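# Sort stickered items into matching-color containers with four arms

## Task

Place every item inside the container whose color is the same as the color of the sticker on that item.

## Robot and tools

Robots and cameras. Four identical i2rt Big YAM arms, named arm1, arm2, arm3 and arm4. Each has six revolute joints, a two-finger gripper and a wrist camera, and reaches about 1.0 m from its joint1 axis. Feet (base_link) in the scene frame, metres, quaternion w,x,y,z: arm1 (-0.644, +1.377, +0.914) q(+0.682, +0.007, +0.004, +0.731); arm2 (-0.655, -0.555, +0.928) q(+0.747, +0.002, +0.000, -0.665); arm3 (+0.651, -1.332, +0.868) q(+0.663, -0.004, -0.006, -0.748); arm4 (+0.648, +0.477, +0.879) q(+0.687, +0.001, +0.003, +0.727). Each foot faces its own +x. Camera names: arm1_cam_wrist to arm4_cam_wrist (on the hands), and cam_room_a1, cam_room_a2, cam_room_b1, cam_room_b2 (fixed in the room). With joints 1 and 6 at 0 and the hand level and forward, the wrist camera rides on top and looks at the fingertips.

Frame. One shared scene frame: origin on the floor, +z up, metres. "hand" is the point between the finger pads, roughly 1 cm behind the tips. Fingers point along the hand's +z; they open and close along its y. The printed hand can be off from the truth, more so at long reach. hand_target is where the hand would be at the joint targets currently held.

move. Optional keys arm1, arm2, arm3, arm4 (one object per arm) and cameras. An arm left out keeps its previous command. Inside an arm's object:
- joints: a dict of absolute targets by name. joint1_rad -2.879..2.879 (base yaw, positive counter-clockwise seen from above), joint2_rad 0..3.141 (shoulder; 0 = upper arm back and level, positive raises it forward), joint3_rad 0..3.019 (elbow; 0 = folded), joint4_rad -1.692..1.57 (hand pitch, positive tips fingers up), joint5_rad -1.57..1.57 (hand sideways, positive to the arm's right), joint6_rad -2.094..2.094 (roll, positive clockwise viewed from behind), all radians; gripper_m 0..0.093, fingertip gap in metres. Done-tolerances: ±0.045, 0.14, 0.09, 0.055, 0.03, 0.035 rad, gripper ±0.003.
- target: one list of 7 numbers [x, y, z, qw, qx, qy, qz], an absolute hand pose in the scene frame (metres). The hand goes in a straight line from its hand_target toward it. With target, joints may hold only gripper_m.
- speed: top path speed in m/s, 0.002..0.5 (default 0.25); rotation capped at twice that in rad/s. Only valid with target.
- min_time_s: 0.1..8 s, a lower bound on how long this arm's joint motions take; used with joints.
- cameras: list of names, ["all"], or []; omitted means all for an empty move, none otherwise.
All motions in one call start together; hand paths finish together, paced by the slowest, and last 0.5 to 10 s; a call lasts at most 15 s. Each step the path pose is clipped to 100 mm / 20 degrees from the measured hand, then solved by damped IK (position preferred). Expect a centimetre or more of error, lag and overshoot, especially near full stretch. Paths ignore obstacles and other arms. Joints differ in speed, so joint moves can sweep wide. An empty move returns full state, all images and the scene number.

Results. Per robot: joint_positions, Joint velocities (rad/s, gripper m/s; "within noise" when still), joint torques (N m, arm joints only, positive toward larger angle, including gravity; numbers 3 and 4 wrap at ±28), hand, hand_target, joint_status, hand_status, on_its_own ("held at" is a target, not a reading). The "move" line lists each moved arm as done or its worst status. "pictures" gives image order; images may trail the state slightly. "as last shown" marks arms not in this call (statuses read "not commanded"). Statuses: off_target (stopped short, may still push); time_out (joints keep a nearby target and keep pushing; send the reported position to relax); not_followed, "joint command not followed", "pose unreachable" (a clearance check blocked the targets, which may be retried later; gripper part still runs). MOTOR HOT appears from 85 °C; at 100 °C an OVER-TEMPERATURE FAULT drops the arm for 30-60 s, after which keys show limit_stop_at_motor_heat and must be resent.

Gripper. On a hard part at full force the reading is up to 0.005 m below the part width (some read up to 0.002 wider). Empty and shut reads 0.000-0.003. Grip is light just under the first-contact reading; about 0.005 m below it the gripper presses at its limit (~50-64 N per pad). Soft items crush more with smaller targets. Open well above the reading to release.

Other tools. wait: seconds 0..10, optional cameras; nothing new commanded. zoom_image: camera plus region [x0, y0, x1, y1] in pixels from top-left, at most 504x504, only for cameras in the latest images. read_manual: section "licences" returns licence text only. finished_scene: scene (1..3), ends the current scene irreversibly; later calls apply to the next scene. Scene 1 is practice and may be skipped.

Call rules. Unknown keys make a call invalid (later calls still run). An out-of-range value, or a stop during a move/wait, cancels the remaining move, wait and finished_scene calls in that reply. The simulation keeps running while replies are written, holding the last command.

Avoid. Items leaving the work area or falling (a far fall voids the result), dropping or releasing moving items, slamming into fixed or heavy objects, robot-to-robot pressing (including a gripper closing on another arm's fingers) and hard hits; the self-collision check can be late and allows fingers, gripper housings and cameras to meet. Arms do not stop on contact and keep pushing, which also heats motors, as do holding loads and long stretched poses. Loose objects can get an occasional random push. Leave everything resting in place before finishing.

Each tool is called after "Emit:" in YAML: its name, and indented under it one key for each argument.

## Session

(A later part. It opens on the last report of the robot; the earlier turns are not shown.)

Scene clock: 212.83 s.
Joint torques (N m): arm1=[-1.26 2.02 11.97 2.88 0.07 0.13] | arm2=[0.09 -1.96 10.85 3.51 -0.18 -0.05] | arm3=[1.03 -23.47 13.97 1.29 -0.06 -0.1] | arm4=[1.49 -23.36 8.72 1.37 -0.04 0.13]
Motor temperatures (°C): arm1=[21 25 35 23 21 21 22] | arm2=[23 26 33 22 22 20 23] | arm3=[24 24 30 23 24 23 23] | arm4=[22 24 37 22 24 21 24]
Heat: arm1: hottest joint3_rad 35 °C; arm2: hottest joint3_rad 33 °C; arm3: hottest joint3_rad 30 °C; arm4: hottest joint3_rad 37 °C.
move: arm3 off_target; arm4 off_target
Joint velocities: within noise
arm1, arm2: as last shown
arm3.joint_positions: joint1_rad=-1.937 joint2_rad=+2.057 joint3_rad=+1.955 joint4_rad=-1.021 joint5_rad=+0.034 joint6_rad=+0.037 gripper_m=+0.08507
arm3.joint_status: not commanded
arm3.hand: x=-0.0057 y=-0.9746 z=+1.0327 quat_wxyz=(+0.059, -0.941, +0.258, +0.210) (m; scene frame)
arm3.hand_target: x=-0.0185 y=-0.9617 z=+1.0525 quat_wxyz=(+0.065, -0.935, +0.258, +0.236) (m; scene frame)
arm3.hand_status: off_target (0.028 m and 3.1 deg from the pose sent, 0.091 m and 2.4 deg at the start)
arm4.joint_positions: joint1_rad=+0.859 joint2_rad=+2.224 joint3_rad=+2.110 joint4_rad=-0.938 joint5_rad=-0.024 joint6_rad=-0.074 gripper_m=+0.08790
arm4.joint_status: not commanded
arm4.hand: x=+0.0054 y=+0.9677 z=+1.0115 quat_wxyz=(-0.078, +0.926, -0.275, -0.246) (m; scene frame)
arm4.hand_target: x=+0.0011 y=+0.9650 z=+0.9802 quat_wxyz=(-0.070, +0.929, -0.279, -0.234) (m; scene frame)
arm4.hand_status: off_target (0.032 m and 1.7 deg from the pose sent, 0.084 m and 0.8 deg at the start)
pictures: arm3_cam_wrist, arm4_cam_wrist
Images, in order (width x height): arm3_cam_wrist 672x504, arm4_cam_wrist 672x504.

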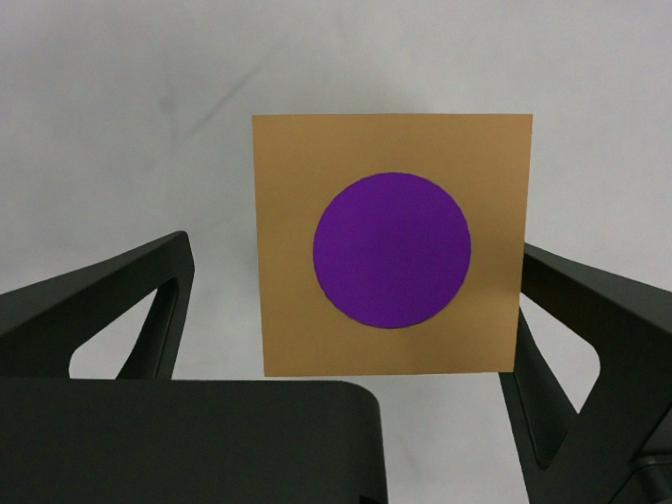

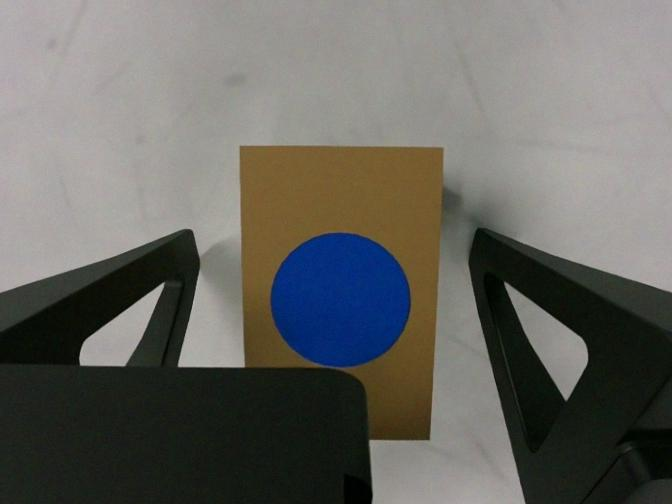

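Emit:
move:
  arm3: {"target":[-0.010,-0.945,1.050,-0.0649,0.9349,-0.2576,-0.2357],"speed":0.1}
  arm4: {"target":[0.000,0.966,0.956,-0.0705,0.9286,-0.2795,-0.2341],"speed":0.08}
  cameras: ["arm3_cam_wrist","arm4_cam_wrist"]

Scene clock: 218.73 s.
Joint torques (N m): arm1=[-1.03 1.55 12.1 2.77 0.13 0.15] | arm2=[0.26 -1.85 10.85 3.52 -0.18 -0.05] | arm3=[0.85 -23.77 13.35 1.42 -0.07 -0.12] | arm4=[1.26 -22.3 7.04 1.52 -0.05 0.17]
Motor temperatures (°C): arm1=[21 25 35 23 21 21 22] | arm2=[23 26 33 23 22 20 23] | arm3=[24 24 31 23 24 23 23] | arm4=[22 25 37 22 24 21 24]
Heat: arm1: hottest joint3_rad 35 °C; arm2: hottest joint3_rad 33 °C; arm3: hottest joint3_rad 31 °C; arm4: hottest joint3_rad 37 °C.
move: arm3 off_target; arm4 off_target
Joint velocities: within noise
arm1, arm2: as last shown
arm3.joint_positions: joint1_rad=-1.962 joint2_rad=+2.057 joint3_rad=+1.955 joint4_rad=-1.017 joint5_rad=+0.020 joint6_rad=+0.017 gripper_m=+0.08507
arm3.joint_status: not commanded
arm3.hand: x=+0.0016 y=-0.9595 z=+1.0329 quat_wxyz=(+0.058, -0.941, +0.258, +0.212) (m; scene frame)
arm3.hand_target: x=-0.0088 y=-0.9457 z=+1.0504 quat_wxyz=(+0.065, -0.935, +0.258, +0.236) (m; scene frame)
arm3.hand_status: off_target (0.025 m and 2.9 deg from the pose sent, 0.035 m and 3.1 deg at the start)
arm4.joint_positions: joint1_rad=+0.859 joint2_rad=+2.222 joint3_rad=+2.090 joint4_rad=-0.887 joint5_rad=-0.023 joint6_rad=-0.074 gripper_m=+0.08790
arm4.joint_status: not commanded
arm4.hand: x=+0.0013 y=+0.9712 z=+1.0093 quat_wxyz=(-0.084, +0.922, -0.274, -0.260) (m; scene frame)
arm4.hand_target: x=+0.0023 y=+0.9643 z=+0.9571 quat_wxyz=(-0.071, +0.929, -0.279, -0.234) (m; scene frame)
arm4.hand_status: off_target (0.054 m and 3.5 deg from the pose sent, 0.056 m and 1.7 deg at the start)
pictures: arm3_cam_wrist, arm4_cam_wrist
Images, in order (width x height): arm3_cam_wrist 672x504, arm4_cam_wrist 672x504.

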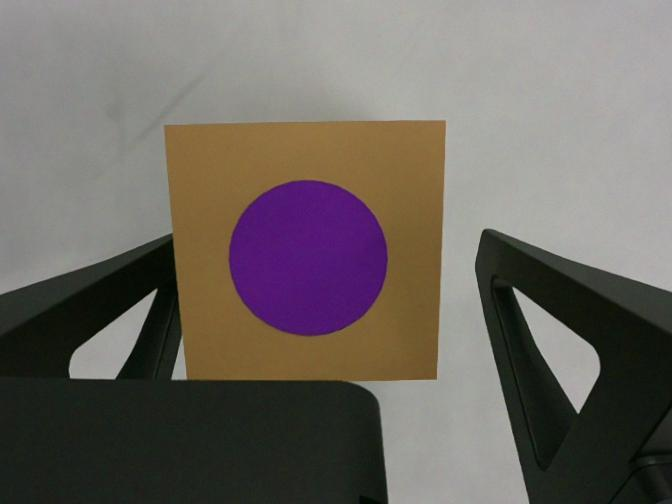

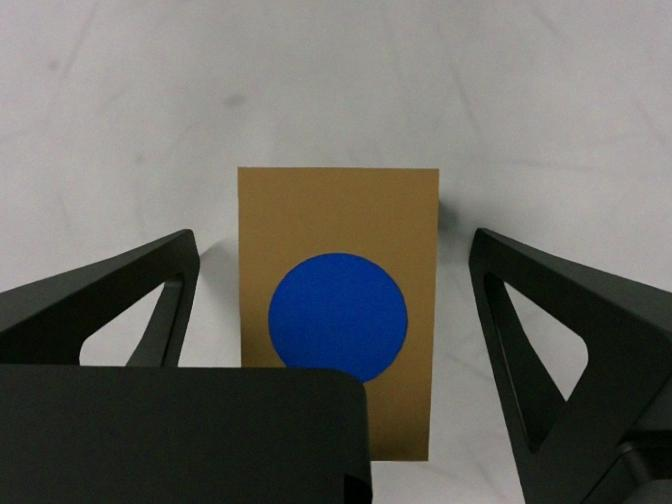

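Emit:
move:
  arm3: {"joints":{"gripper_m":0.043}}
  arm4: {"target":[0.005,0.966,1.012,-0.0705,0.9286,-0.2795,-0.2341],"speed":0.08}
  cameras: ["arm3_cam_wrist","arm4_cam_wrist"]

Scene clock: 236.77 s.
Joint torques (N m): arm1=[-1.08 1.55 12.11 2.78 0.06 0.12] | arm2=[0.15 -1.96 10.85 3.52 -0.18 -0.05] | arm3=[0.85 -23.77 13.31 1.42 -0.02 -0.12] | arm4=[1.03 -24.82 11.52 0.2 -0.1 0.13]
Motor temperatures (°C): arm1=[21 25 34 23 21 21 22] | arm2=[23 26 33 23 22 20 23] | arm3=[24 25 31 23 24 23 23] | arm4=[22 25 35 22 24 21 24]
Heat: arm1: hottest joint3_rad 34 °C; arm2: hottest joint3_rad 33 °C; arm3: hottest joint3_rad 31 °C; arm4: hottest joint3_rad 35 °C.
move: arm3 off_target; arm4 done
Joint velocities: within noise
arm1, arm2: as last shown
arm3.joint_positions: joint1_rad=-1.962 joint2_rad=+2.057 joint3_rad=+1.955 joint4_rad=-1.017 joint5_rad=+0.019 joint6_rad=+0.015 gripper_m=+0.05309
arm3.joint_status: gripper_m off_target (ended at +0.05312, target +0.04300)
arm3.hand: x=+0.0015 y=-0.9597 z=+1.0329 quat_wxyz=(+0.058, -0.941, +0.258, +0.212) (m; scene frame)
arm3.hand_target: x=-0.0088 y=-0.9457 z=+1.0504 quat_wxyz=(+0.065, -0.935, +0.257, +0.236) (m; scene frame)
arm3.hand_status: not commanded
arm4.joint_positions: joint1_rad=+0.859 joint2_rad=+2.220 joint3_rad=+2.109 joint4_rad=-0.965 joint5_rad=-0.023 joint6_rad=-0.074 gripper_m=+0.08790
arm4.joint_status: not commanded
arm4.hand: x=+0.0104 y=+0.9640 z=+1.0109 quat_wxyz=(-0.074, +0.929, -0.276, -0.234) (m; scene frame)
arm4.hand_target: x=+0.0052 y=+0.9658 z=+1.0119 quat_wxyz=(-0.071, +0.928, -0.279, -0.235) (m; scene frame)
arm4.hand_status: done (0.006 m and 0.6 deg from the pose sent, 0.007 m and 3.5 deg at the start)
pictures: arm3_cam_wrist, arm4_cam_wrist
Images, in order (width x height): arm3_cam_wrist 672x504, arm4_cam_wrist 672x504.

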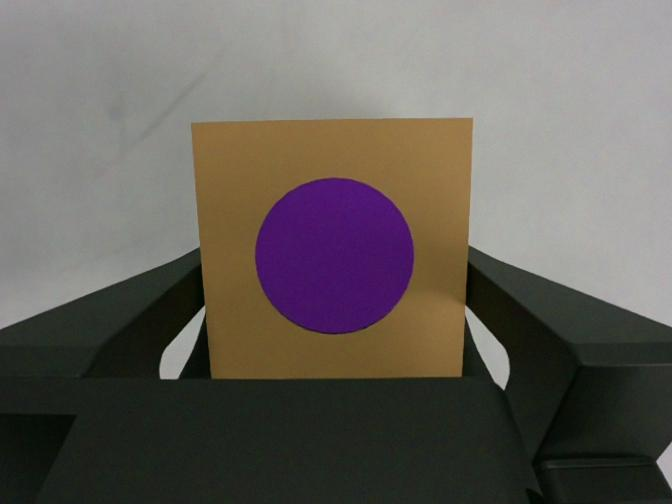

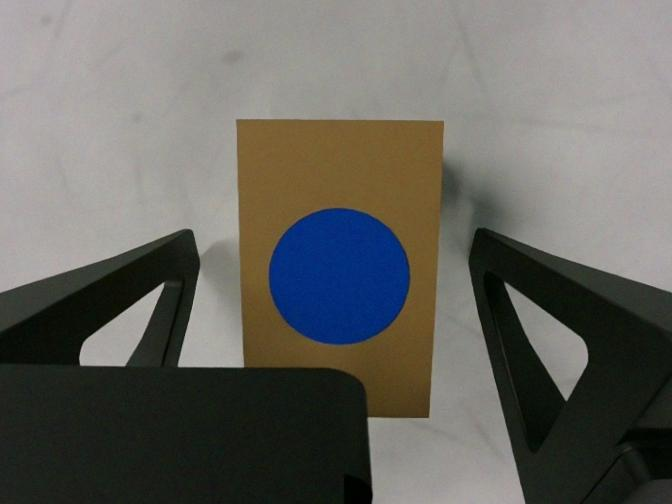

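Arm3 gripped. Close arm4; lift arm3.

Emit:
move:
  arm3: {"target":[0.04,-0.99,1.10,-0.0649,0.9349,-0.2576,-0.2357],"speed":0.12}
  arm4: {"joints":{"gripper_m":0.036}}

Emit:
move:
  arm3: {"target":[0.40,-1.18,1.14,-0.0649,0.9349,-0.2576,-0.2357],"speed":0.2}
  arm4: {"target":[0.06,0.925,1.09,-0.0705,0.9286,-0.2795,-0.2341],"speed":0.12}
  cameras: ["arm3_cam_wrist","arm4_cam_wrist"]

Scene clock: 242.93 s.
Joint torques (N m): arm1=[-1.08 1.67 12.07 2.71 0.09 0.11] | arm2=[0.21 -1.9 10.85 3.52 -0.18 -0.06] | arm3=[2.37 -22.95 9.06 0.75 0.14 0.03] | arm4=[1.49 -24.82 11.58 0.18 -0.11 0.11]
Motor temperatures (°C): arm1=[21 25 34 23 21 21 22] | arm2=[23 25 34 23 22 20 23] | arm3=[24 25 31 23 24 23 23] | arm4=[22 26 36 22 24 21 24]
Heat: arm1: hottest joint3_rad 34 °C; arm2: hottest joint3_rad 34 °C; arm3: hottest joint3_rad 31 °C; arm4: hottest joint3_rad 36 °C.
move: arm3 done; arm4 off_target
Joint velocities: within noise
arm1, arm2: as last shown
arm3.joint_positions: joint1_rad=-1.962 joint2_rad=+1.875 joint3_rad=+1.825 joint4_rad=-1.019 joint5_rad=+0.026 joint6_rad=+0.021 gripper_m=+0.05309
arm3.joint_status: not commanded
arm3.hand: x=+0.0424 y=-0.9805 z=+1.0967 quat_wxyz=(+0.066, -0.934, +0.260, +0.235) (m; scene frame)
arm3.hand_target: x=+0.0401 y=-0.9900 z=+1.1000 quat_wxyz=(+0.065, -0.935, +0.258, +0.236) (m; scene frame)
arm3.hand_status: done (0.010 m and 0.4 deg from the pose sent, 0.083 m and 2.9 deg at the start)
arm4.joint_positions: joint1_rad=+0.853 joint2_rad=+2.220 joint3_rad=+2.110 joint4_rad=-0.968 joint5_rad=-0.023 joint6_rad=-0.074 gripper_m=+0.04408
arm4.joint_status: gripper_m off_target (ended at +0.04411, target +0.03600)
arm4.hand: x=+0.0137 y=+0.9673 z=+1.0107 quat_wxyz=(-0.075, +0.929, -0.279, -0.233) (m; scene frame)
arm4.hand_target: x=+0.0053 y=+0.9659 z=+1.0119 quat_wxyz=(-0.071, +0.928, -0.280, -0.235) (m; scene frame)
arm4.hand_status: not commanded
pictures: none

Scene clock: 245.60 s.
Joint torques (N m): arm1=[-1.26 1.49 12.11 2.7 0.05 0.1] | arm2=[0.21 -1.9 10.84 3.49 -0.18 -0.06] | arm3=[0.85 -2.43 9.1 0.77 -0.08 -0.12] | arm4=[0.97 -25.82 9.16 0.5 -0.08 0.12]
Motor temperatures (°C): arm1=[21 25 35 23 21 21 22] | arm2=[23 25 34 23 22 20 23] | arm3=[24 25 32 23 24 23 24] | arm4=[22 26 36 22 24 21 25]
Heat: arm1: hottest joint3_rad 35 °C; arm2: hottest joint3_rad 34 °C; arm3: hottest joint3_rad 32 °C; arm4: hottest joint3_rad 36 °C.
move: arm3 done; arm4 off_target
Joint velocities: within noise
arm1, arm2: as last shown
arm3.joint_positions: joint1_rad=-1.962 joint2_rad=+0.752 joint3_rad=+0.898 joint4_rad=-1.202 joint5_rad=+0.020 joint6_rad=+0.018 gripper_m=+0.05309
arm3.joint_status: not commanded
arm3.hand: x=+0.3984 y=-1.1813 z=+1.1437 quat_wxyz=(+0.066, -0.933, +0.257, +0.242) (m; scene frame)
arm3.hand_target: x=+0.4000 y=-1.1801 z=+1.1400 quat_wxyz=(+0.065, -0.935, +0.258, +0.236) (m; scene frame)
arm3.hand_status: done (0.004 m and 0.8 deg from the pose sent, 0.412 m and 0.4 deg at the start)
arm4.joint_positions: joint1_rad=+0.853 joint2_rad=+2.021 joint3_rad=+1.949 joint4_rad=-1.021 joint5_rad=-0.025 joint6_rad=-0.074 gripper_m=+0.04408
arm4.joint_status: not commanded
arm4.hand: x=+0.0603 y=+0.9312 z=+1.0742 quat_wxyz=(-0.072, +0.930, -0.279, -0.227) (m; scene frame)
arm4.hand_target: x=+0.0600 y=+0.9252 z=+1.0899 quat_wxyz=(-0.071, +0.928, -0.280, -0.234) (m; scene frame)
arm4.hand_status: off_target (0.017 m and 0.9 deg from the pose sent, 0.101 m and 0.5 deg at the start)
pictures: arm3_cam_wrist, arm4_cam_wrist
Images, in order (width x height): arm3_cam_wrist 672x504, arm4_cam_wrist 672x504.

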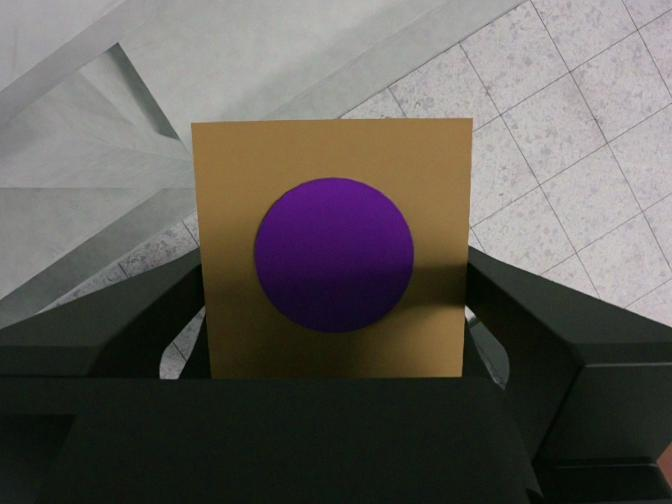

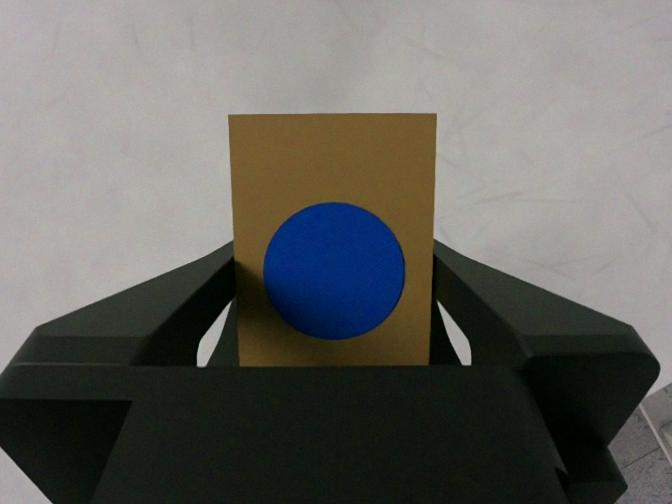

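Emit:
move:
  arm3: {"joints":{"joint1_rad":1.78,"joint2_rad":0.85,"joint3_rad":1.15,"joint4_rad":-1.25,"joint5_rad":0,"joint6_rad":0},"min_time_s":5}
  arm4: {"target":[0.41,0.65,1.13,-0.0705,0.9286,-0.2795,-0.2341],"speed":0.2}

Emit:
move:
  arm3: {"target":[1.16,-1.285,0.98,-0.2443,0.0423,-0.9688,-0.0107],"speed":0.15}
  arm4: {"joints":{"joint1_rad":-1.89,"joint2_rad":0.85,"joint3_rad":1.15,"joint4_rad":-1.25,"joint5_rad":0,"joint6_rad":0},"min_time_s":4.5}
  cameras: ["arm3_cam_wrist","arm4_cam_wrist"]

Emit:
move:
  arm4: {"target":[1.11,0.352,0.95,0.2424,0.1265,0.9614,-0.0319],"speed":0.18}
  cameras: ["arm4_cam_wrist"]

Scene clock: 262.37 s.
Joint torques (N m): arm1=[-0.97 1.26 12.25 2.78 0.09 0.11] | arm2=[0.15 -1.96 10.88 3.51 -0.18 -0.05] | arm3=[1.79 -3.31 14.43 0.88 0.03 -0.11] | arm4=[1.85 -2.02 9.33 0.53 0.2 0.18]
Motor temperatures (°C): arm1=[21 24 35 23 21 21 22] | arm2=[23 25 34 23 22 20 23] | arm3=[24 25 33 23 24 23 24] | arm4=[22 26 36 22 24 21 25]
Heat: arm1: hottest joint3_rad 35 °C; arm2: hottest joint3_rad 34 °C; arm3: hottest joint3_rad 33 °C; arm4: hottest joint3_rad 36 °C.
move: arm3 done; arm4 done
Joint velocities: within noise
arm1, arm2: as last shown
arm3.joint_positions: joint1_rad=+1.772 joint2_rad=+0.843 joint3_rad=+1.089 joint4_rad=-1.245 joint5_rad=+0.000 joint6_rad=+0.007 gripper_m=+0.05310
arm3.joint_status: all done
arm3.hand: x=+0.9748 y=-1.3013 z=+1.2102 quat_wxyz=(-0.282, +0.037, -0.959, -0.006) (m; scene frame)
arm3.hand_target: x=+0.9814 y=-1.2977 z=+1.2384 quat_wxyz=(-0.305, +0.044, -0.951, -0.007) (m; scene frame)
arm3.hand_status: not commanded
arm4.joint_positions: joint1_rad=+0.875 joint2_rad=+0.762 joint3_rad=+0.833 joint4_rad=-1.140 joint5_rad=-0.021 joint6_rad=-0.059 gripper_m=+0.04408
arm4.joint_status: not commanded
arm4.hand: x=+0.4105 y=+0.6517 z=+1.1304 quat_wxyz=(-0.073, +0.928, -0.276, -0.239) (m; scene frame)
arm4.hand_target: x=+0.4100 y=+0.6500 z=+1.1301 quat_wxyz=(-0.071, +0.928, -0.279, -0.234) (m; scene frame)
arm4.hand_status: done (0.002 m and 0.8 deg from the pose sent, 0.452 m and 0.9 deg at the start)
pictures: none

Scene clock: 267.20 s.
Joint torques (N m): arm1=[-1.32 2.02 12.21 2.8 0.09 0.12] | arm2=[0.21 -1.9 10.82 3.52 -0.18 -0.05] | arm3=[1.32 -13.92 10.17 1.57 -0.07 -0.08] | arm4=[0.62 -2.67 12.9 0.62 0.19 0.18]
Motor temperatures (°C): arm1=[21 24 35 23 21 21 22] | arm2=[23 25 34 23 22 20 23] | arm3=[24 25 32 23 24 23 24] | arm4=[22 26 37 22 24 21 26]
Heat: arm1: hottest joint3_rad 35 °C; arm2: hottest joint3_rad 34 °C; arm3: hottest joint3_rad 32 °C; arm4: hottest joint3_rad 37 °C.
move: arm3 off_target; arm4 done
Joint velocities: within noise
arm1, arm2: as last shown
arm3.joint_positions: joint1_rad=+1.772 joint2_rad=+1.492 joint3_rad=+0.963 joint4_rad=-0.594 joint5_rad=-0.011 joint6_rad=+0.007 gripper_m=+0.05310
arm3.joint_status: not commanded
arm3.hand: x=+1.1459 y=-1.2890 z=+0.9643 quat_wxyz=(-0.221, +0.038, -0.974, -0.008) (m; scene frame)
arm3.hand_target: x=+1.1594 y=-1.2851 z=+0.9803 quat_wxyz=(-0.244, +0.042, -0.969, -0.011) (m; scene frame)
arm3.hand_status: off_target (0.022 m and 2.7 deg from the pose sent, 0.296 m and 4.5 deg at the start)
arm4.joint_positions: joint1_rad=-1.891 joint2_rad=+0.838 joint3_rad=+1.093 joint4_rad=-1.241 joint5_rad=-0.002 joint6_rad=-0.014 gripper_m=+0.04410
arm4.joint_status: all done
arm4.hand: x=+0.9639 y=+0.3935 z=+1.2250 quat_wxyz=(-0.284, -0.118, -0.951, +0.041) (m; scene frame)
arm4.hand_target: x=+0.9703 y=+0.3918 z=+1.2488 quat_wxyz=(-0.301, -0.124, -0.945, +0.042) (m; scene frame)
arm4.hand_status: not commanded
pictures: arm3_cam_wrist, arm4_cam_wrist
Images, in order (width x height): arm3_cam_wrist 672x504, arm4_cam_wrist 672x504.

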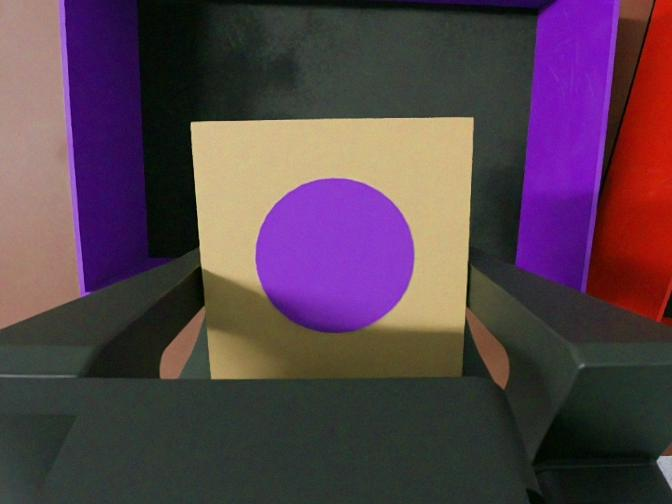

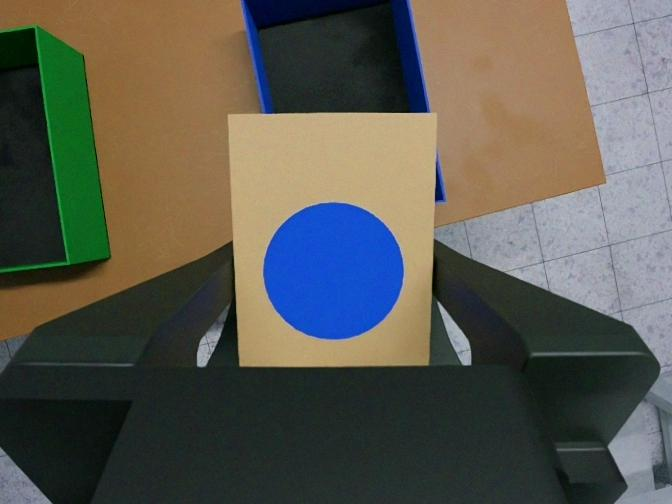

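Scene clock: 269.70 s.
Joint torques (N m): arm1=[-1.08 1.55 12 2.66 0.04 0.12] | arm2=[0.21 -1.9 10.86 3.51 -0.18 -0.06] | arm3=[1.38 -14.04 10.13 1.52 -0.08 -0.09] | arm4=[0.67 -12.04 8.13 1.37 -0.04 0.14]
Motor temperatures (°C): arm1=[21 24 35 23 21 21 22] | arm2=[23 25 34 23 22 20 23] | arm3=[24 25 32 23 24 23 24] | arm4=[22 25 37 22 24 21 26]
Heat: arm1: hottest joint3_rad 35 °C; arm2: hottest joint3_rad 34 °C; arm3: hottest joint3_rad 32 °C; arm4: hottest joint3_rad 37 °C.
move: arm4 done
Joint velocities: within noise
arm1.joint_positions: joint1_rad=-0.205 joint2_rad=+0.458 joint3_rad=+0.450 joint4_rad=-0.322 joint5_rad=-0.002 joint6_rad=-0.009 gripper_m=+0.07997
arm1.joint_status: not commanded
arm1.hand: x=-0.5946 y=+1.7024 z=+1.1896 quat_wxyz=(-0.435, +0.534, -0.613, -0.386) (m; scene frame)
arm1.hand_target: x=-0.5958 y=+1.7030 z=+1.1970 quat_wxyz=(-0.442, +0.527, -0.608, -0.396) (m; scene frame)
arm1.hand_status: not commanded
arm2.joint_positions: joint1_rad=+0.007 joint2_rad=+0.460 joint3_rad=+0.466 joint4_rad=-0.323 joint5_rad=+0.003 joint6_rad=+0.012 gripper_m=+0.08493
arm2.joint_status: not commanded
arm2.hand: x=-0.6160 y=-0.8841 z=+1.2117 quat_wxyz=(-0.441, -0.542, -0.603, +0.385) (m; scene frame)
arm2.hand_target: x=-0.6176 y=-0.8833 z=+1.2104 quat_wxyz=(-0.443, -0.536, -0.602, +0.393) (m; scene frame)
arm2.hand_status: not commanded
arm3: as last shown
arm4.joint_positions: joint1_rad=-1.891 joint2_rad=+1.466 joint3_rad=+0.832 joint4_rad=-0.466 joint5_rad=-0.003 joint6_rad=-0.014 gripper_m=+0.04410
arm4.joint_status: not commanded
arm4.hand: x=+1.1018 y=+0.3551 z=+0.9443 quat_wxyz=(-0.229, -0.120, -0.965, +0.033) (m; scene frame)
arm4.hand_target: x=+1.1097 y=+0.3520 z=+0.9501 quat_wxyz=(-0.242, -0.126, -0.961, +0.032) (m; scene frame)
arm4.hand_status: done (0.010 m and 1.8 deg from the pose sent, 0.314 m and 5.1 deg at the start)
pictures: arm4_cam_wrist
Images, in order (width x height): arm4_cam_wrist 672x504.

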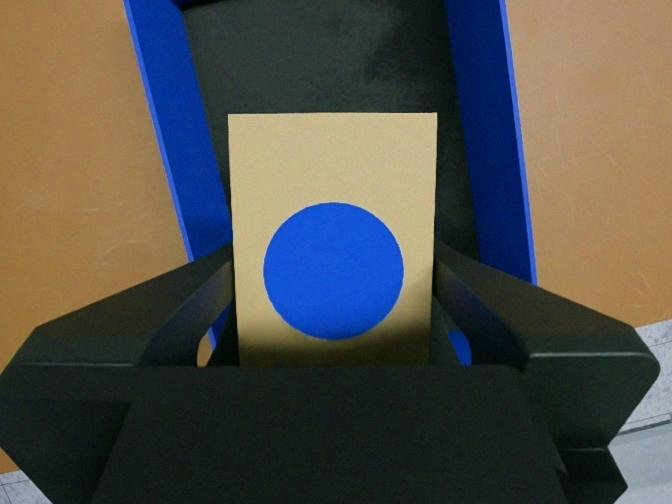

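Emit:
move:
  arm3: {"target":[1.2,-1.282,0.88,-0.2443,0.0423,-0.9688,-0.0107],"speed":0.12}
  arm4: {"target":[1.152,0.341,0.80,0.2424,0.1265,0.9614,-0.0319],"speed":0.12}
  cameras: ["arm3_cam_wrist","arm4_cam_wrist","cam_room_a1"]

Emit:
zoom_image:
  camera: "cam_room_a1"
  region: [170, 290, 310, 400]

Scene clock: 281.40 s.
Joint torques (N m): arm1=[-0.73 1.79 12.12 2.7 0.07 0.11] | arm2=[0.26 -1.96 10.85 3.49 -0.19 -0.06] | arm3=[1.61 -15.62 9.25 1.52 -0.04 -0.06] | arm4=[0.32 -14.68 7.04 1.28 0 0.17]
Motor temperatures (°C): arm1=[21 24 35 23 21 21 22] | arm2=[23 25 34 23 22 20 23] | arm3=[24 25 31 23 24 23 24] | arm4=[22 25 36 22 24 21 26]
Heat: arm1: hottest joint3_rad 35 °C; arm2: hottest joint3_rad 34 °C; arm3: hottest joint3_rad 31 °C; arm4: hottest joint3_rad 36 °C.
move: arm3 off_target; arm4 off_target
Joint velocities: within noise
arm1, arm2: as last shown
arm3.joint_positions: joint1_rad=+1.772 joint2_rad=+1.740 joint3_rad=+0.963 joint4_rad=-0.342 joint5_rad=-0.011 joint6_rad=+0.007 gripper_m=+0.05310
arm3.joint_status: not commanded
arm3.hand: x=+1.1822 y=-1.2874 z=+0.8687 quat_wxyz=(-0.224, +0.038, -0.974, -0.008) (m; scene frame)
arm3.hand_target: x=+1.1993 y=-1.2821 z=+0.8803 quat_wxyz=(-0.244, +0.042, -0.969, -0.011) (m; scene frame)
arm3.hand_status: off_target (0.022 m and 2.5 deg from the pose sent, 0.100 m and 2.7 deg at the start)
arm4.joint_positions: joint1_rad=-1.891 joint2_rad=+1.883 joint3_rad=+0.832 joint4_rad=-0.063 joint5_rad=-0.003 joint6_rad=-0.014 gripper_m=+0.04410
arm4.joint_status: not commanded
arm4.hand: x=+1.1320 y=+0.3462 z=+0.7932 quat_wxyz=(-0.222, -0.121, -0.967, +0.032) (m; scene frame)
arm4.hand_target: x=+1.1512 y=+0.3411 z=+0.8006 quat_wxyz=(-0.242, -0.126, -0.961, +0.032) (m; scene frame)
arm4.hand_status: off_target (0.022 m and 2.5 deg from the pose sent, 0.153 m and 1.7 deg at the start)
pictures: arm3_cam_wrist, arm4_cam_wrist, cam_room_a1
Images, in order (width x height): arm3_cam_wrist 672x504, arm4_cam_wrist 672x504, cam_room_a1 672x504.

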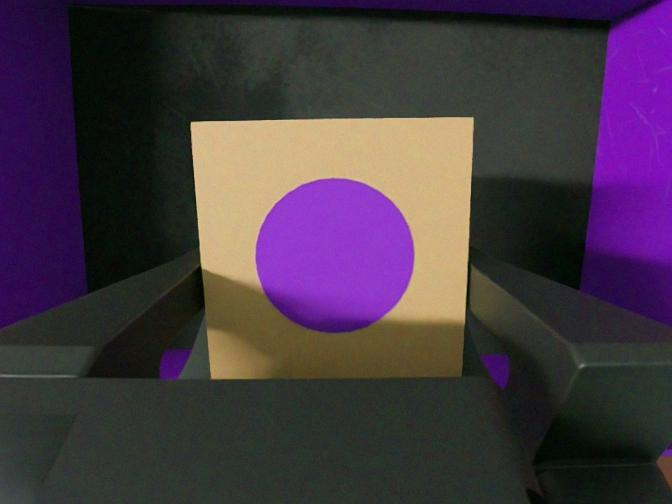

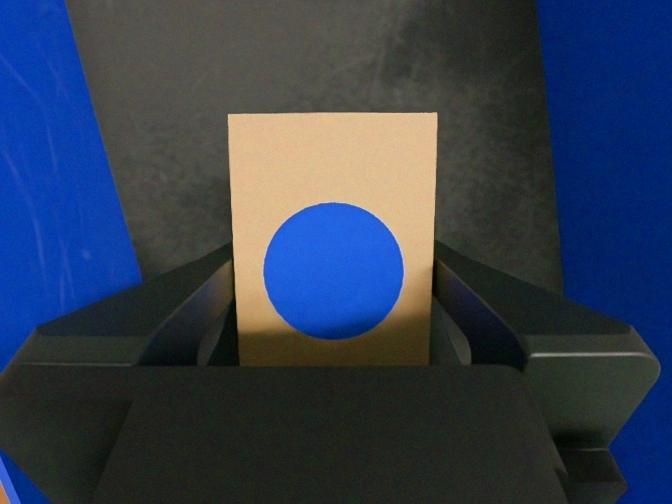

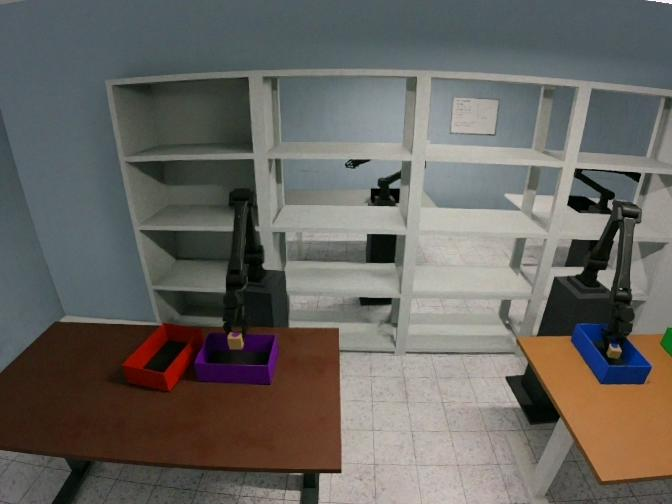

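Scaled by 3.600.

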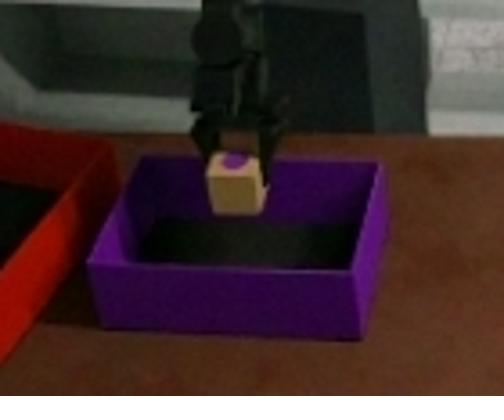

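Emit:
move:
  arm3: {"target":[1.208,-1.280,0.82,-0.2443,0.0423,-0.9688,-0.0107],"speed":0.1}
  arm4: {"target":[1.16,0.339,0.765,0.2424,0.1265,0.9614,-0.0319],"speed":0.07}

Emit:
move:
  arm3: {"target":[1.208,-1.280,0.80,-0.2443,0.0423,-0.9688,-0.0107],"speed":0.06}
  arm4: {"target":[1.16,0.339,0.75,0.2424,0.1265,0.9614,-0.0319],"speed":0.05}
  cameras: ["cam_room_a1"]

Emit:
zoom_image:
  camera: "cam_room_a1"
  region: [170, 290, 310, 400]

Emit:
zoom_image:
  camera: "cam_room_a1"
  region: [550, 290, 670, 400]

Scene clock: 289.13 s.
Joint torques (N m): arm1=[-1.9 1.55 12.1 2.69 0.08 0.12] | arm2=[0.21 -1.9 10.84 3.54 -0.18 -0.05] | arm3=[1.79 -16.79 7.91 1.58 0.04 -0.02] | arm4=[0.73 -15.21 6.34 1.33 0.01 0.18]
Motor temperatures (°C): arm1=[21 24 35 23 21 21 22] | arm2=[23 25 34 23 22 20 23] | arm3=[24 25 31 23 24 23 24] | arm4=[22 25 36 22 24 21 26]
Heat: arm1: hottest joint3_rad 35 °C; arm2: hottest joint3_rad 34 °C; arm3: hottest joint3_rad 31 °C; arm4: hottest joint3_rad 36 °C.
move: arm3 off_target; arm4 off_target
Joint velocities: within noise
arm1, arm2: as last shown
arm3.joint_positions: joint1_rad=+1.772 joint2_rad=+1.881 joint3_rad=+0.963 joint4_rad=-0.195 joint5_rad=-0.011 joint6_rad=+0.007 gripper_m=+0.05310
arm3.joint_status: not commanded
arm3.hand: x=+1.1928 y=-1.2874 z=+0.8120 quat_wxyz=(-0.227, +0.038, -0.973, -0.009) (m; scene frame)
arm3.hand_target: x=+1.2075 y=-1.2800 z=+0.8204 quat_wxyz=(-0.244, +0.042, -0.969, -0.011) (m; scene frame)
arm3.hand_status: off_target (0.019 m and 2.1 deg from the pose sent, 0.056 m and 2.5 deg at the start)
arm4.joint_positions: joint1_rad=-1.891 joint2_rad=+1.979 joint3_rad=+0.861 joint4_rad=+0.013 joint5_rad=-0.003 joint6_rad=-0.014 gripper_m=+0.04410
arm4.joint_status: not commanded
arm4.hand: x=+1.1427 y=+0.3432 z=+0.7631 quat_wxyz=(-0.227, -0.120, -0.966, +0.033) (m; scene frame)
arm4.hand_target: x=+1.1594 y=+0.3391 z=+0.7654 quat_wxyz=(-0.242, -0.126, -0.961, +0.032) (m; scene frame)
arm4.hand_status: off_target (0.018 m and 2.0 deg from the pose sent, 0.040 m and 2.5 deg at the start)
pictures: none

Scene clock: 290.20 s.
Joint torques (N m): arm1=[-1.44 1.49 12.1 2.74 0.06 0.14] | arm2=[0.21 -1.9 10.86 3.49 -0.18 -0.07] | arm3=[1.9 -16.79 7.24 1.63 0.07 -0.01] | arm4=[0.32 -15.38 6.12 1.5 0.02 0.19]
Motor temperatures (°C): arm1=[21 24 35 23 21 21 22] | arm2=[23 25 34 23 22 20 23] | arm3=[24 25 31 23 24 23 24] | arm4=[22 25 36 22 24 21 26]
Heat: arm1: hottest joint3_rad 35 °C; arm2: hottest joint3_rad 34 °C; arm3: hottest joint3_rad 31 °C; arm4: hottest joint3_rad 36 °C.
move: arm3 off_target; arm4 off_target
Joint velocities: within noise
arm1, arm2: as last shown
arm3.joint_positions: joint1_rad=+1.772 joint2_rad=+1.923 joint3_rad=+0.963 joint4_rad=-0.146 joint5_rad=-0.011 joint6_rad=+0.007 gripper_m=+0.05310
arm3.joint_status: not commanded
arm3.hand: x=+1.1956 y=-1.2874 z=+0.7953 quat_wxyz=(-0.230, +0.038, -0.972, -0.009) (m; scene frame)
arm3.hand_target: x=+1.2076 y=-1.2800 z=+0.8002 quat_wxyz=(-0.244, +0.042, -0.969, -0.011) (m; scene frame)
arm3.hand_status: off_target (0.015 m and 1.7 deg from the pose sent, 0.021 m and 2.2 deg at the start)
arm4.joint_positions: joint1_rad=-1.891 joint2_rad=+2.018 joint3_rad=+0.865 joint4_rad=+0.049 joint5_rad=-0.003 joint6_rad=-0.014 gripper_m=+0.04410
arm4.joint_status: not commanded
arm4.hand: x=+1.1430 y=+0.3430 z=+0.7492 quat_wxyz=(-0.227, -0.121, -0.966, +0.033) (m; scene frame)
arm4.hand_target: x=+1.1593 y=+0.3391 z=+0.7504 quat_wxyz=(-0.242, -0.127, -0.961, +0.032) (m; scene frame)
arm4.hand_status: off_target (0.017 m and 1.9 deg from the pose sent, 0.022 m and 2.0 deg at the start)
pictures: cam_room_a1
Images, in order (width x height): cam_room_a1 672x504.

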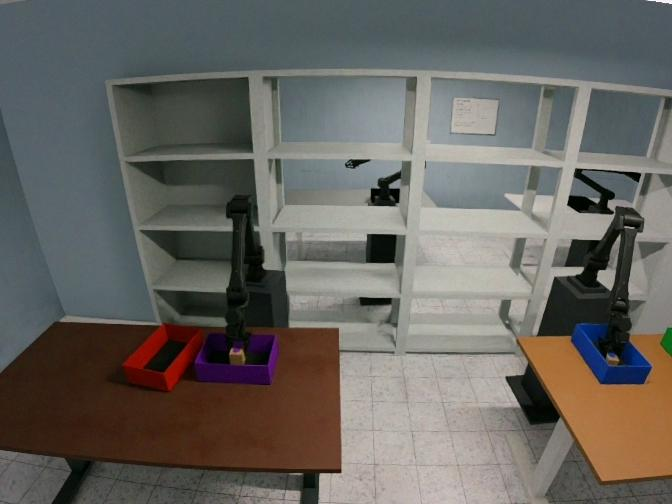

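Scaled by 3.600.

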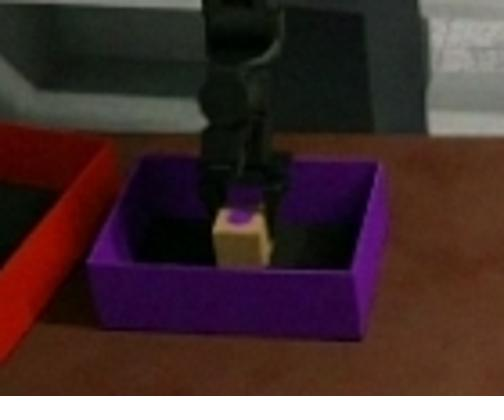

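Scaled by 4.200.

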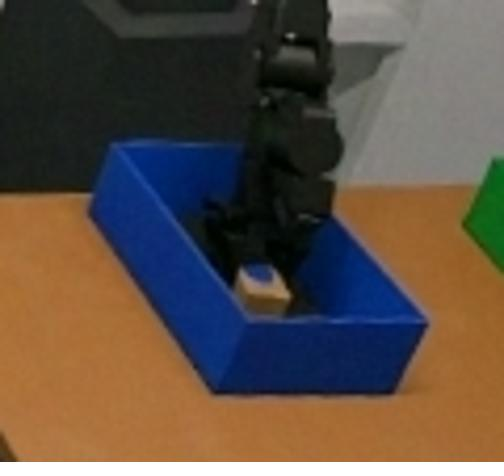

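Emit:
move:
  arm3: {"target":[1.208,-1.280,0.785,-0.2443,0.0423,-0.9688,-0.0107],"speed":0.06}
  arm4: {"target":[1.16,0.339,0.738,0.2424,0.1265,0.9614,-0.0319],"speed":0.05}

Emit:
move:
  arm3: {"target":[1.208,-1.280,0.772,-0.2443,0.0423,-0.9688,-0.0107],"speed":0.06}
  arm4: {"target":[1.16,0.339,0.728,0.2424,0.1265,0.9614,-0.0319],"speed":0.05}
  cameras: ["cam_room_a1"]

Emit:
zoom_image:
  camera: "cam_room_a1"
  region: [170, 290, 310, 400]

Emit:
zoom_image:
  camera: "cam_room_a1"
  region: [550, 290, 670, 400]

Scene clock: 298.80 s.
Joint torques (N m): arm1=[-1.44 1.44 12.07 2.76 0.1 0.14] | arm2=[0.15 -1.9 10.8 3.54 -0.19 -0.05] | arm3=[1.96 -16.79 6.94 1.61 0.07 -0.01] | arm4=[0.97 -15.38 5.94 1.37 0 0.17]
Motor temperatures (°C): arm1=[21 24 35 23 21 21 21] | arm2=[23 25 34 23 22 20 23] | arm3=[24 25 30 23 24 23 24] | arm4=[22 25 35 22 24 21 26]
Heat: arm1: hottest joint3_rad 35 °C; arm2: hottest joint3_rad 34 °C; arm3: hottest joint3_rad 30 °C; arm4: hottest joint3_rad 35 °C.
move: arm3 off_target; arm4 off_target
Joint velocities: within noise
arm1, arm2: as last shown
arm3.joint_positions: joint1_rad=+1.772 joint2_rad=+1.957 joint3_rad=+0.963 joint4_rad=-0.109 joint5_rad=-0.011 joint6_rad=+0.007 gripper_m=+0.05310
arm3.joint_status: not commanded
arm3.hand: x=+1.1965 y=-1.2875 z=+0.7815 quat_wxyz=(-0.231, +0.038, -0.972, -0.009) (m; scene frame)
arm3.hand_target: x=+1.2076 y=-1.2800 z=+0.7851 quat_wxyz=(-0.244, +0.042, -0.969, -0.011) (m; scene frame)
arm3.hand_status: off_target (0.014 m and 1.6 deg from the pose sent, 0.018 m and 1.7 deg at the start)
arm4.joint_positions: joint1_rad=-1.891 joint2_rad=+2.050 joint3_rad=+0.872 joint4_rad=+0.076 joint5_rad=-0.003 joint6_rad=-0.014 gripper_m=+0.04410
arm4.joint_status: not commanded
arm4.hand: x=+1.1443 y=+0.3426 z=+0.7384 quat_wxyz=(-0.228, -0.121, -0.966, +0.033) (m; scene frame)
arm4.hand_target: x=+1.1596 y=+0.3390 z=+0.7385 quat_wxyz=(-0.242, -0.126, -0.961, +0.032) (m; scene frame)
arm4.hand_status: off_target (0.016 m and 1.8 deg from the pose sent, 0.021 m and 1.9 deg at the start)
pictures: none

Scene clock: 299.77 s.
Joint torques (N m): arm1=[-1.79 1.96 11.97 2.8 0.04 0.12] | arm2=[0.26 -1.9 10.85 3.51 -0.18 -0.05] | arm3=[1.9 -16.91 6.71 1.65 0.07 -0.01] | arm4=[0.85 -14.21 5.59 1.22 0.04 0.2]
Motor temperatures (°C): arm1=[21 24 35 23 21 21 21] | arm2=[23 25 34 23 22 20 23] | arm3=[24 25 30 23 24 23 24] | arm4=[22 25 35 22 24 21 26]
Heat: arm1: hottest joint3_rad 35 °C; arm2: hottest joint3_rad 34 °C; arm3: hottest joint3_rad 30 °C; arm4: hottest joint3_rad 35 °C.
move: arm3 off_target; arm4 off_target
Joint velocities: within noise
arm1, arm2: as last shown
arm3.joint_positions: joint1_rad=+1.772 joint2_rad=+1.987 joint3_rad=+0.963 joint4_rad=-0.079 joint5_rad=-0.011 joint6_rad=+0.007 gripper_m=+0.05310
arm3.joint_status: not commanded
arm3.hand: x=+1.1967 y=-1.2877 z=+0.7691 quat_wxyz=(-0.232, +0.038, -0.972, -0.009) (m; scene frame)
arm3.hand_target: x=+1.2076 y=-1.2800 z=+0.7722 quat_wxyz=(-0.244, +0.042, -0.969, -0.011) (m; scene frame)
arm3.hand_status: off_target (0.014 m and 1.6 deg from the pose sent, 0.017 m and 1.6 deg at the start)
arm4.joint_positions: joint1_rad=-1.891 joint2_rad=+2.065 joint3_rad=+0.882 joint4_rad=+0.105 joint5_rad=-0.003 joint6_rad=-0.014 gripper_m=+0.04410
arm4.joint_status: not commanded
arm4.hand: x=+1.1523 y=+0.3405 z=+0.7368 quat_wxyz=(-0.240, -0.120, -0.963, +0.034) (m; scene frame)
arm4.hand_target: x=+1.1596 y=+0.3390 z=+0.7282 quat_wxyz=(-0.242, -0.127, -0.961, +0.032) (m; scene frame)
arm4.hand_status: off_target (0.012 m and 0.8 deg from the pose sent, 0.019 m and 1.8 deg at the start)
pictures: cam_room_a1
Images, in order (width x height): cam_room_a1 672x504.

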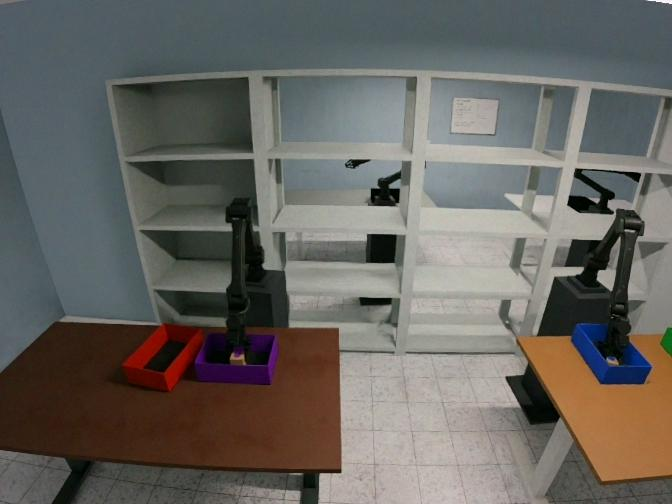

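Scaled by 3.600.

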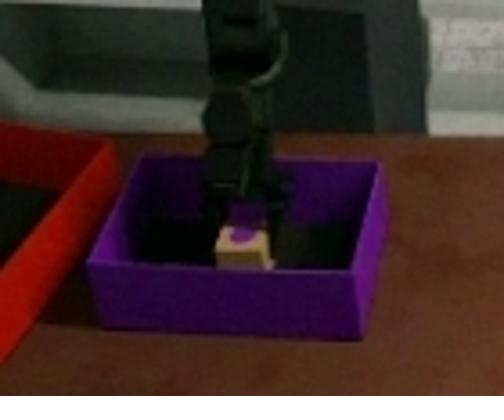

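Scaled by 4.200.

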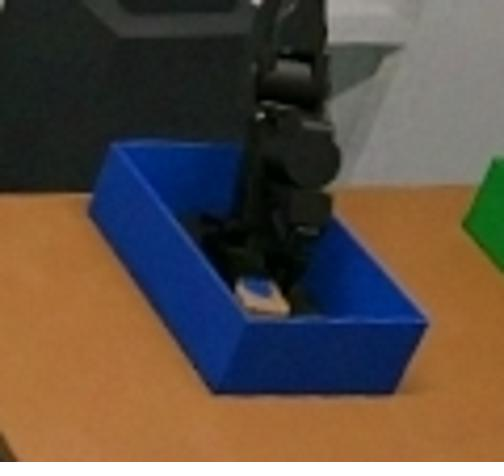

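Emit:
move:
  arm3: {"target":[1.208,-1.280,0.76,-0.2443,0.0423,-0.9688,-0.0107],"speed":0.06}
  arm4: {"joints":{"gripper_m":0.075}}

Emit:
move:
  arm3: {"target":[1.208,-1.280,0.75,-0.2443,0.0423,-0.9688,-0.0107],"speed":0.06}
  arm4: {"target":[1.09,0.357,0.92,0.2424,0.1265,0.9614,-0.0319],"speed":0.15}
  cameras: ["cam_room_a1","arm4_cam_wrist"]

Emit:
zoom_image:
  camera: "cam_room_a1"
  region: [170, 290, 310, 400]

Scene clock: 305.70 s.
Joint torques (N m): arm1=[-1.38 1.9 12.16 2.69 0.07 0.12] | arm2=[0.32 -1.9 10.85 3.51 -0.18 -0.05] | arm3=[1.96 -17.14 6.6 1.61 0.07 -0.01] | arm4=[0.44 -14.45 5.42 1.26 0.02 0.17]
Motor temperatures (°C): arm1=[21 24 35 23 21 21 21] | arm2=[23 25 34 23 22 20 23] | arm3=[24 25 30 23 24 23 24] | arm4=[22 25 34 22 24 21 26]
Heat: arm1: hottest joint3_rad 35 °C; arm2: hottest joint3_rad 34 °C; arm3: hottest joint3_rad 30 °C; arm4: hottest joint3_rad 34 °C.
move: arm3 off_target; arm4 done
Joint velocities: within noise
arm1, arm2: as last shown
arm3.joint_positions: joint1_rad=+1.772 joint2_rad=+2.016 joint3_rad=+0.963 joint4_rad=-0.051 joint5_rad=-0.011 joint6_rad=+0.007 gripper_m=+0.05310
arm3.joint_status: not commanded
arm3.hand: x=+1.1961 y=-1.2879 z=+0.7572 quat_wxyz=(-0.231, +0.038, -0.972, -0.009) (m; scene frame)
arm3.hand_target: x=+1.2076 y=-1.2800 z=+0.7603 quat_wxyz=(-0.244, +0.042, -0.969, -0.011) (m; scene frame)
arm3.hand_status: off_target (0.015 m and 1.6 deg from the pose sent, 0.016 m and 1.6 deg at the start)
arm4.joint_positions: joint1_rad=-1.891 joint2_rad=+2.065 joint3_rad=+0.883 joint4_rad=+0.106 joint5_rad=-0.003 joint6_rad=-0.013 gripper_m=+0.07492
arm4.joint_status: all done
arm4.hand: x=+1.1525 y=+0.3404 z=+0.7368 quat_wxyz=(-0.240, -0.120, -0.963, +0.034) (m; scene frame)
arm4.hand_target: x=+1.1595 y=+0.3391 z=+0.7282 quat_wxyz=(-0.242, -0.127, -0.961, +0.032) (m; scene frame)
arm4.hand_status: not commanded
pictures: none

Scene clock: 307.70 s.
Joint torques (N m): arm1=[-0.97 1.55 12.11 2.7 0.09 0.1] | arm2=[0.26 -1.85 10.88 3.52 -0.18 -0.05] | arm3=[1.79 -15.62 6.67 1.52 0.09 0] | arm4=[0.44 -11.81 6.69 0.42 -0.03 0.14]
Motor temperatures (°C): arm1=[21 24 35 23 21 21 21] | arm2=[23 25 34 23 22 20 23] | arm3=[24 25 30 23 24 23 24] | arm4=[22 25 34 22 24 21 26]
Heat: arm1: hottest joint3_rad 35 °C; arm2: hottest joint3_rad 34 °C; arm3: hottest joint3_rad 30 °C; arm4: hottest joint3_rad 34 °C.
move: arm3 off_target; arm4 done
Joint velocities: within noise
arm1, arm2: as last shown
arm3.joint_positions: joint1_rad=+1.772 joint2_rad=+2.025 joint3_rad=+0.963 joint4_rad=-0.025 joint5_rad=-0.011 joint6_rad=+0.007 gripper_m=+0.05310
arm3.joint_status: not commanded
arm3.hand: x=+1.1996 y=-1.2876 z=+0.7553 quat_wxyz=(-0.239, +0.038, -0.970, -0.009) (m; scene frame)
arm3.hand_target: x=+1.2076 y=-1.2800 z=+0.7502 quat_wxyz=(-0.244, +0.042, -0.969, -0.011) (m; scene frame)
arm3.hand_status: off_target (0.013 m and 0.8 deg from the pose sent, 0.016 m and 1.6 deg at the start)
arm4.joint_positions: joint1_rad=-1.891 joint2_rad=+1.478 joint3_rad=+0.752 joint4_rad=-0.337 joint5_rad=-0.004 joint6_rad=-0.013 gripper_m=+0.07492
arm4.joint_status: not commanded
arm4.hand: x=+1.0929 y=+0.3575 z=+0.9212 quat_wxyz=(-0.247, -0.120, -0.961, +0.035) (m; scene frame)
arm4.hand_target: x=+1.0900 y=+0.3570 z=+0.9200 quat_wxyz=(-0.242, -0.127, -0.961, +0.032) (m; scene frame)
arm4.hand_status: done (0.003 m and 1.0 deg from the pose sent, 0.194 m and 0.8 deg at the start)
pictures: arm4_cam_wrist, cam_room_a1
Images, in order (width x height): arm4_cam_wrist 672x504, cam_room_a1 672x504.

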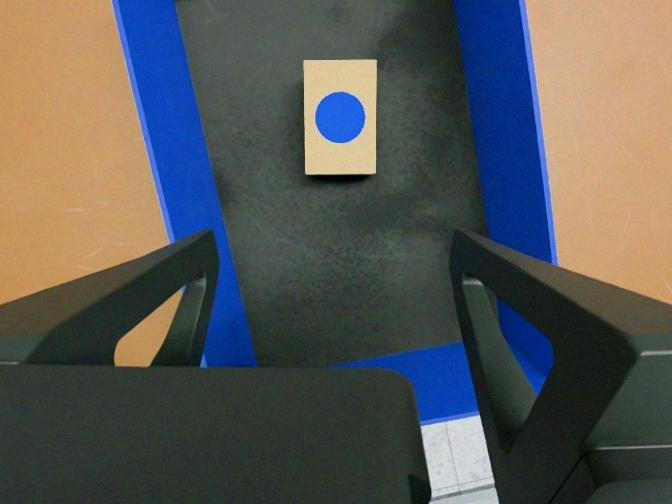

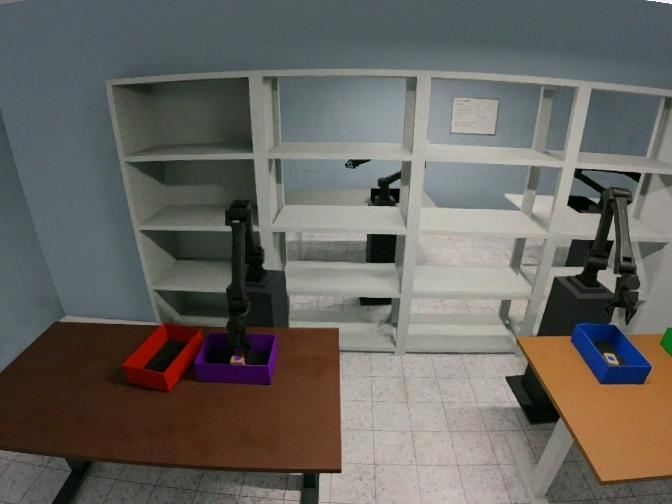

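Scaled by 3.600.

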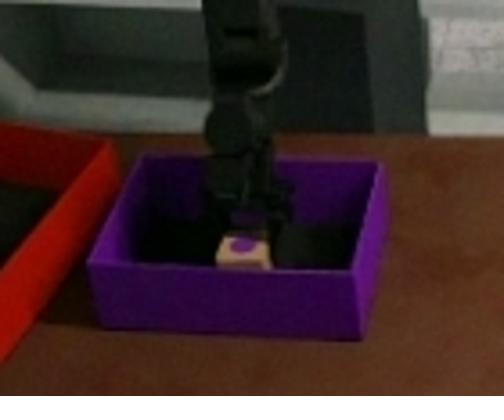

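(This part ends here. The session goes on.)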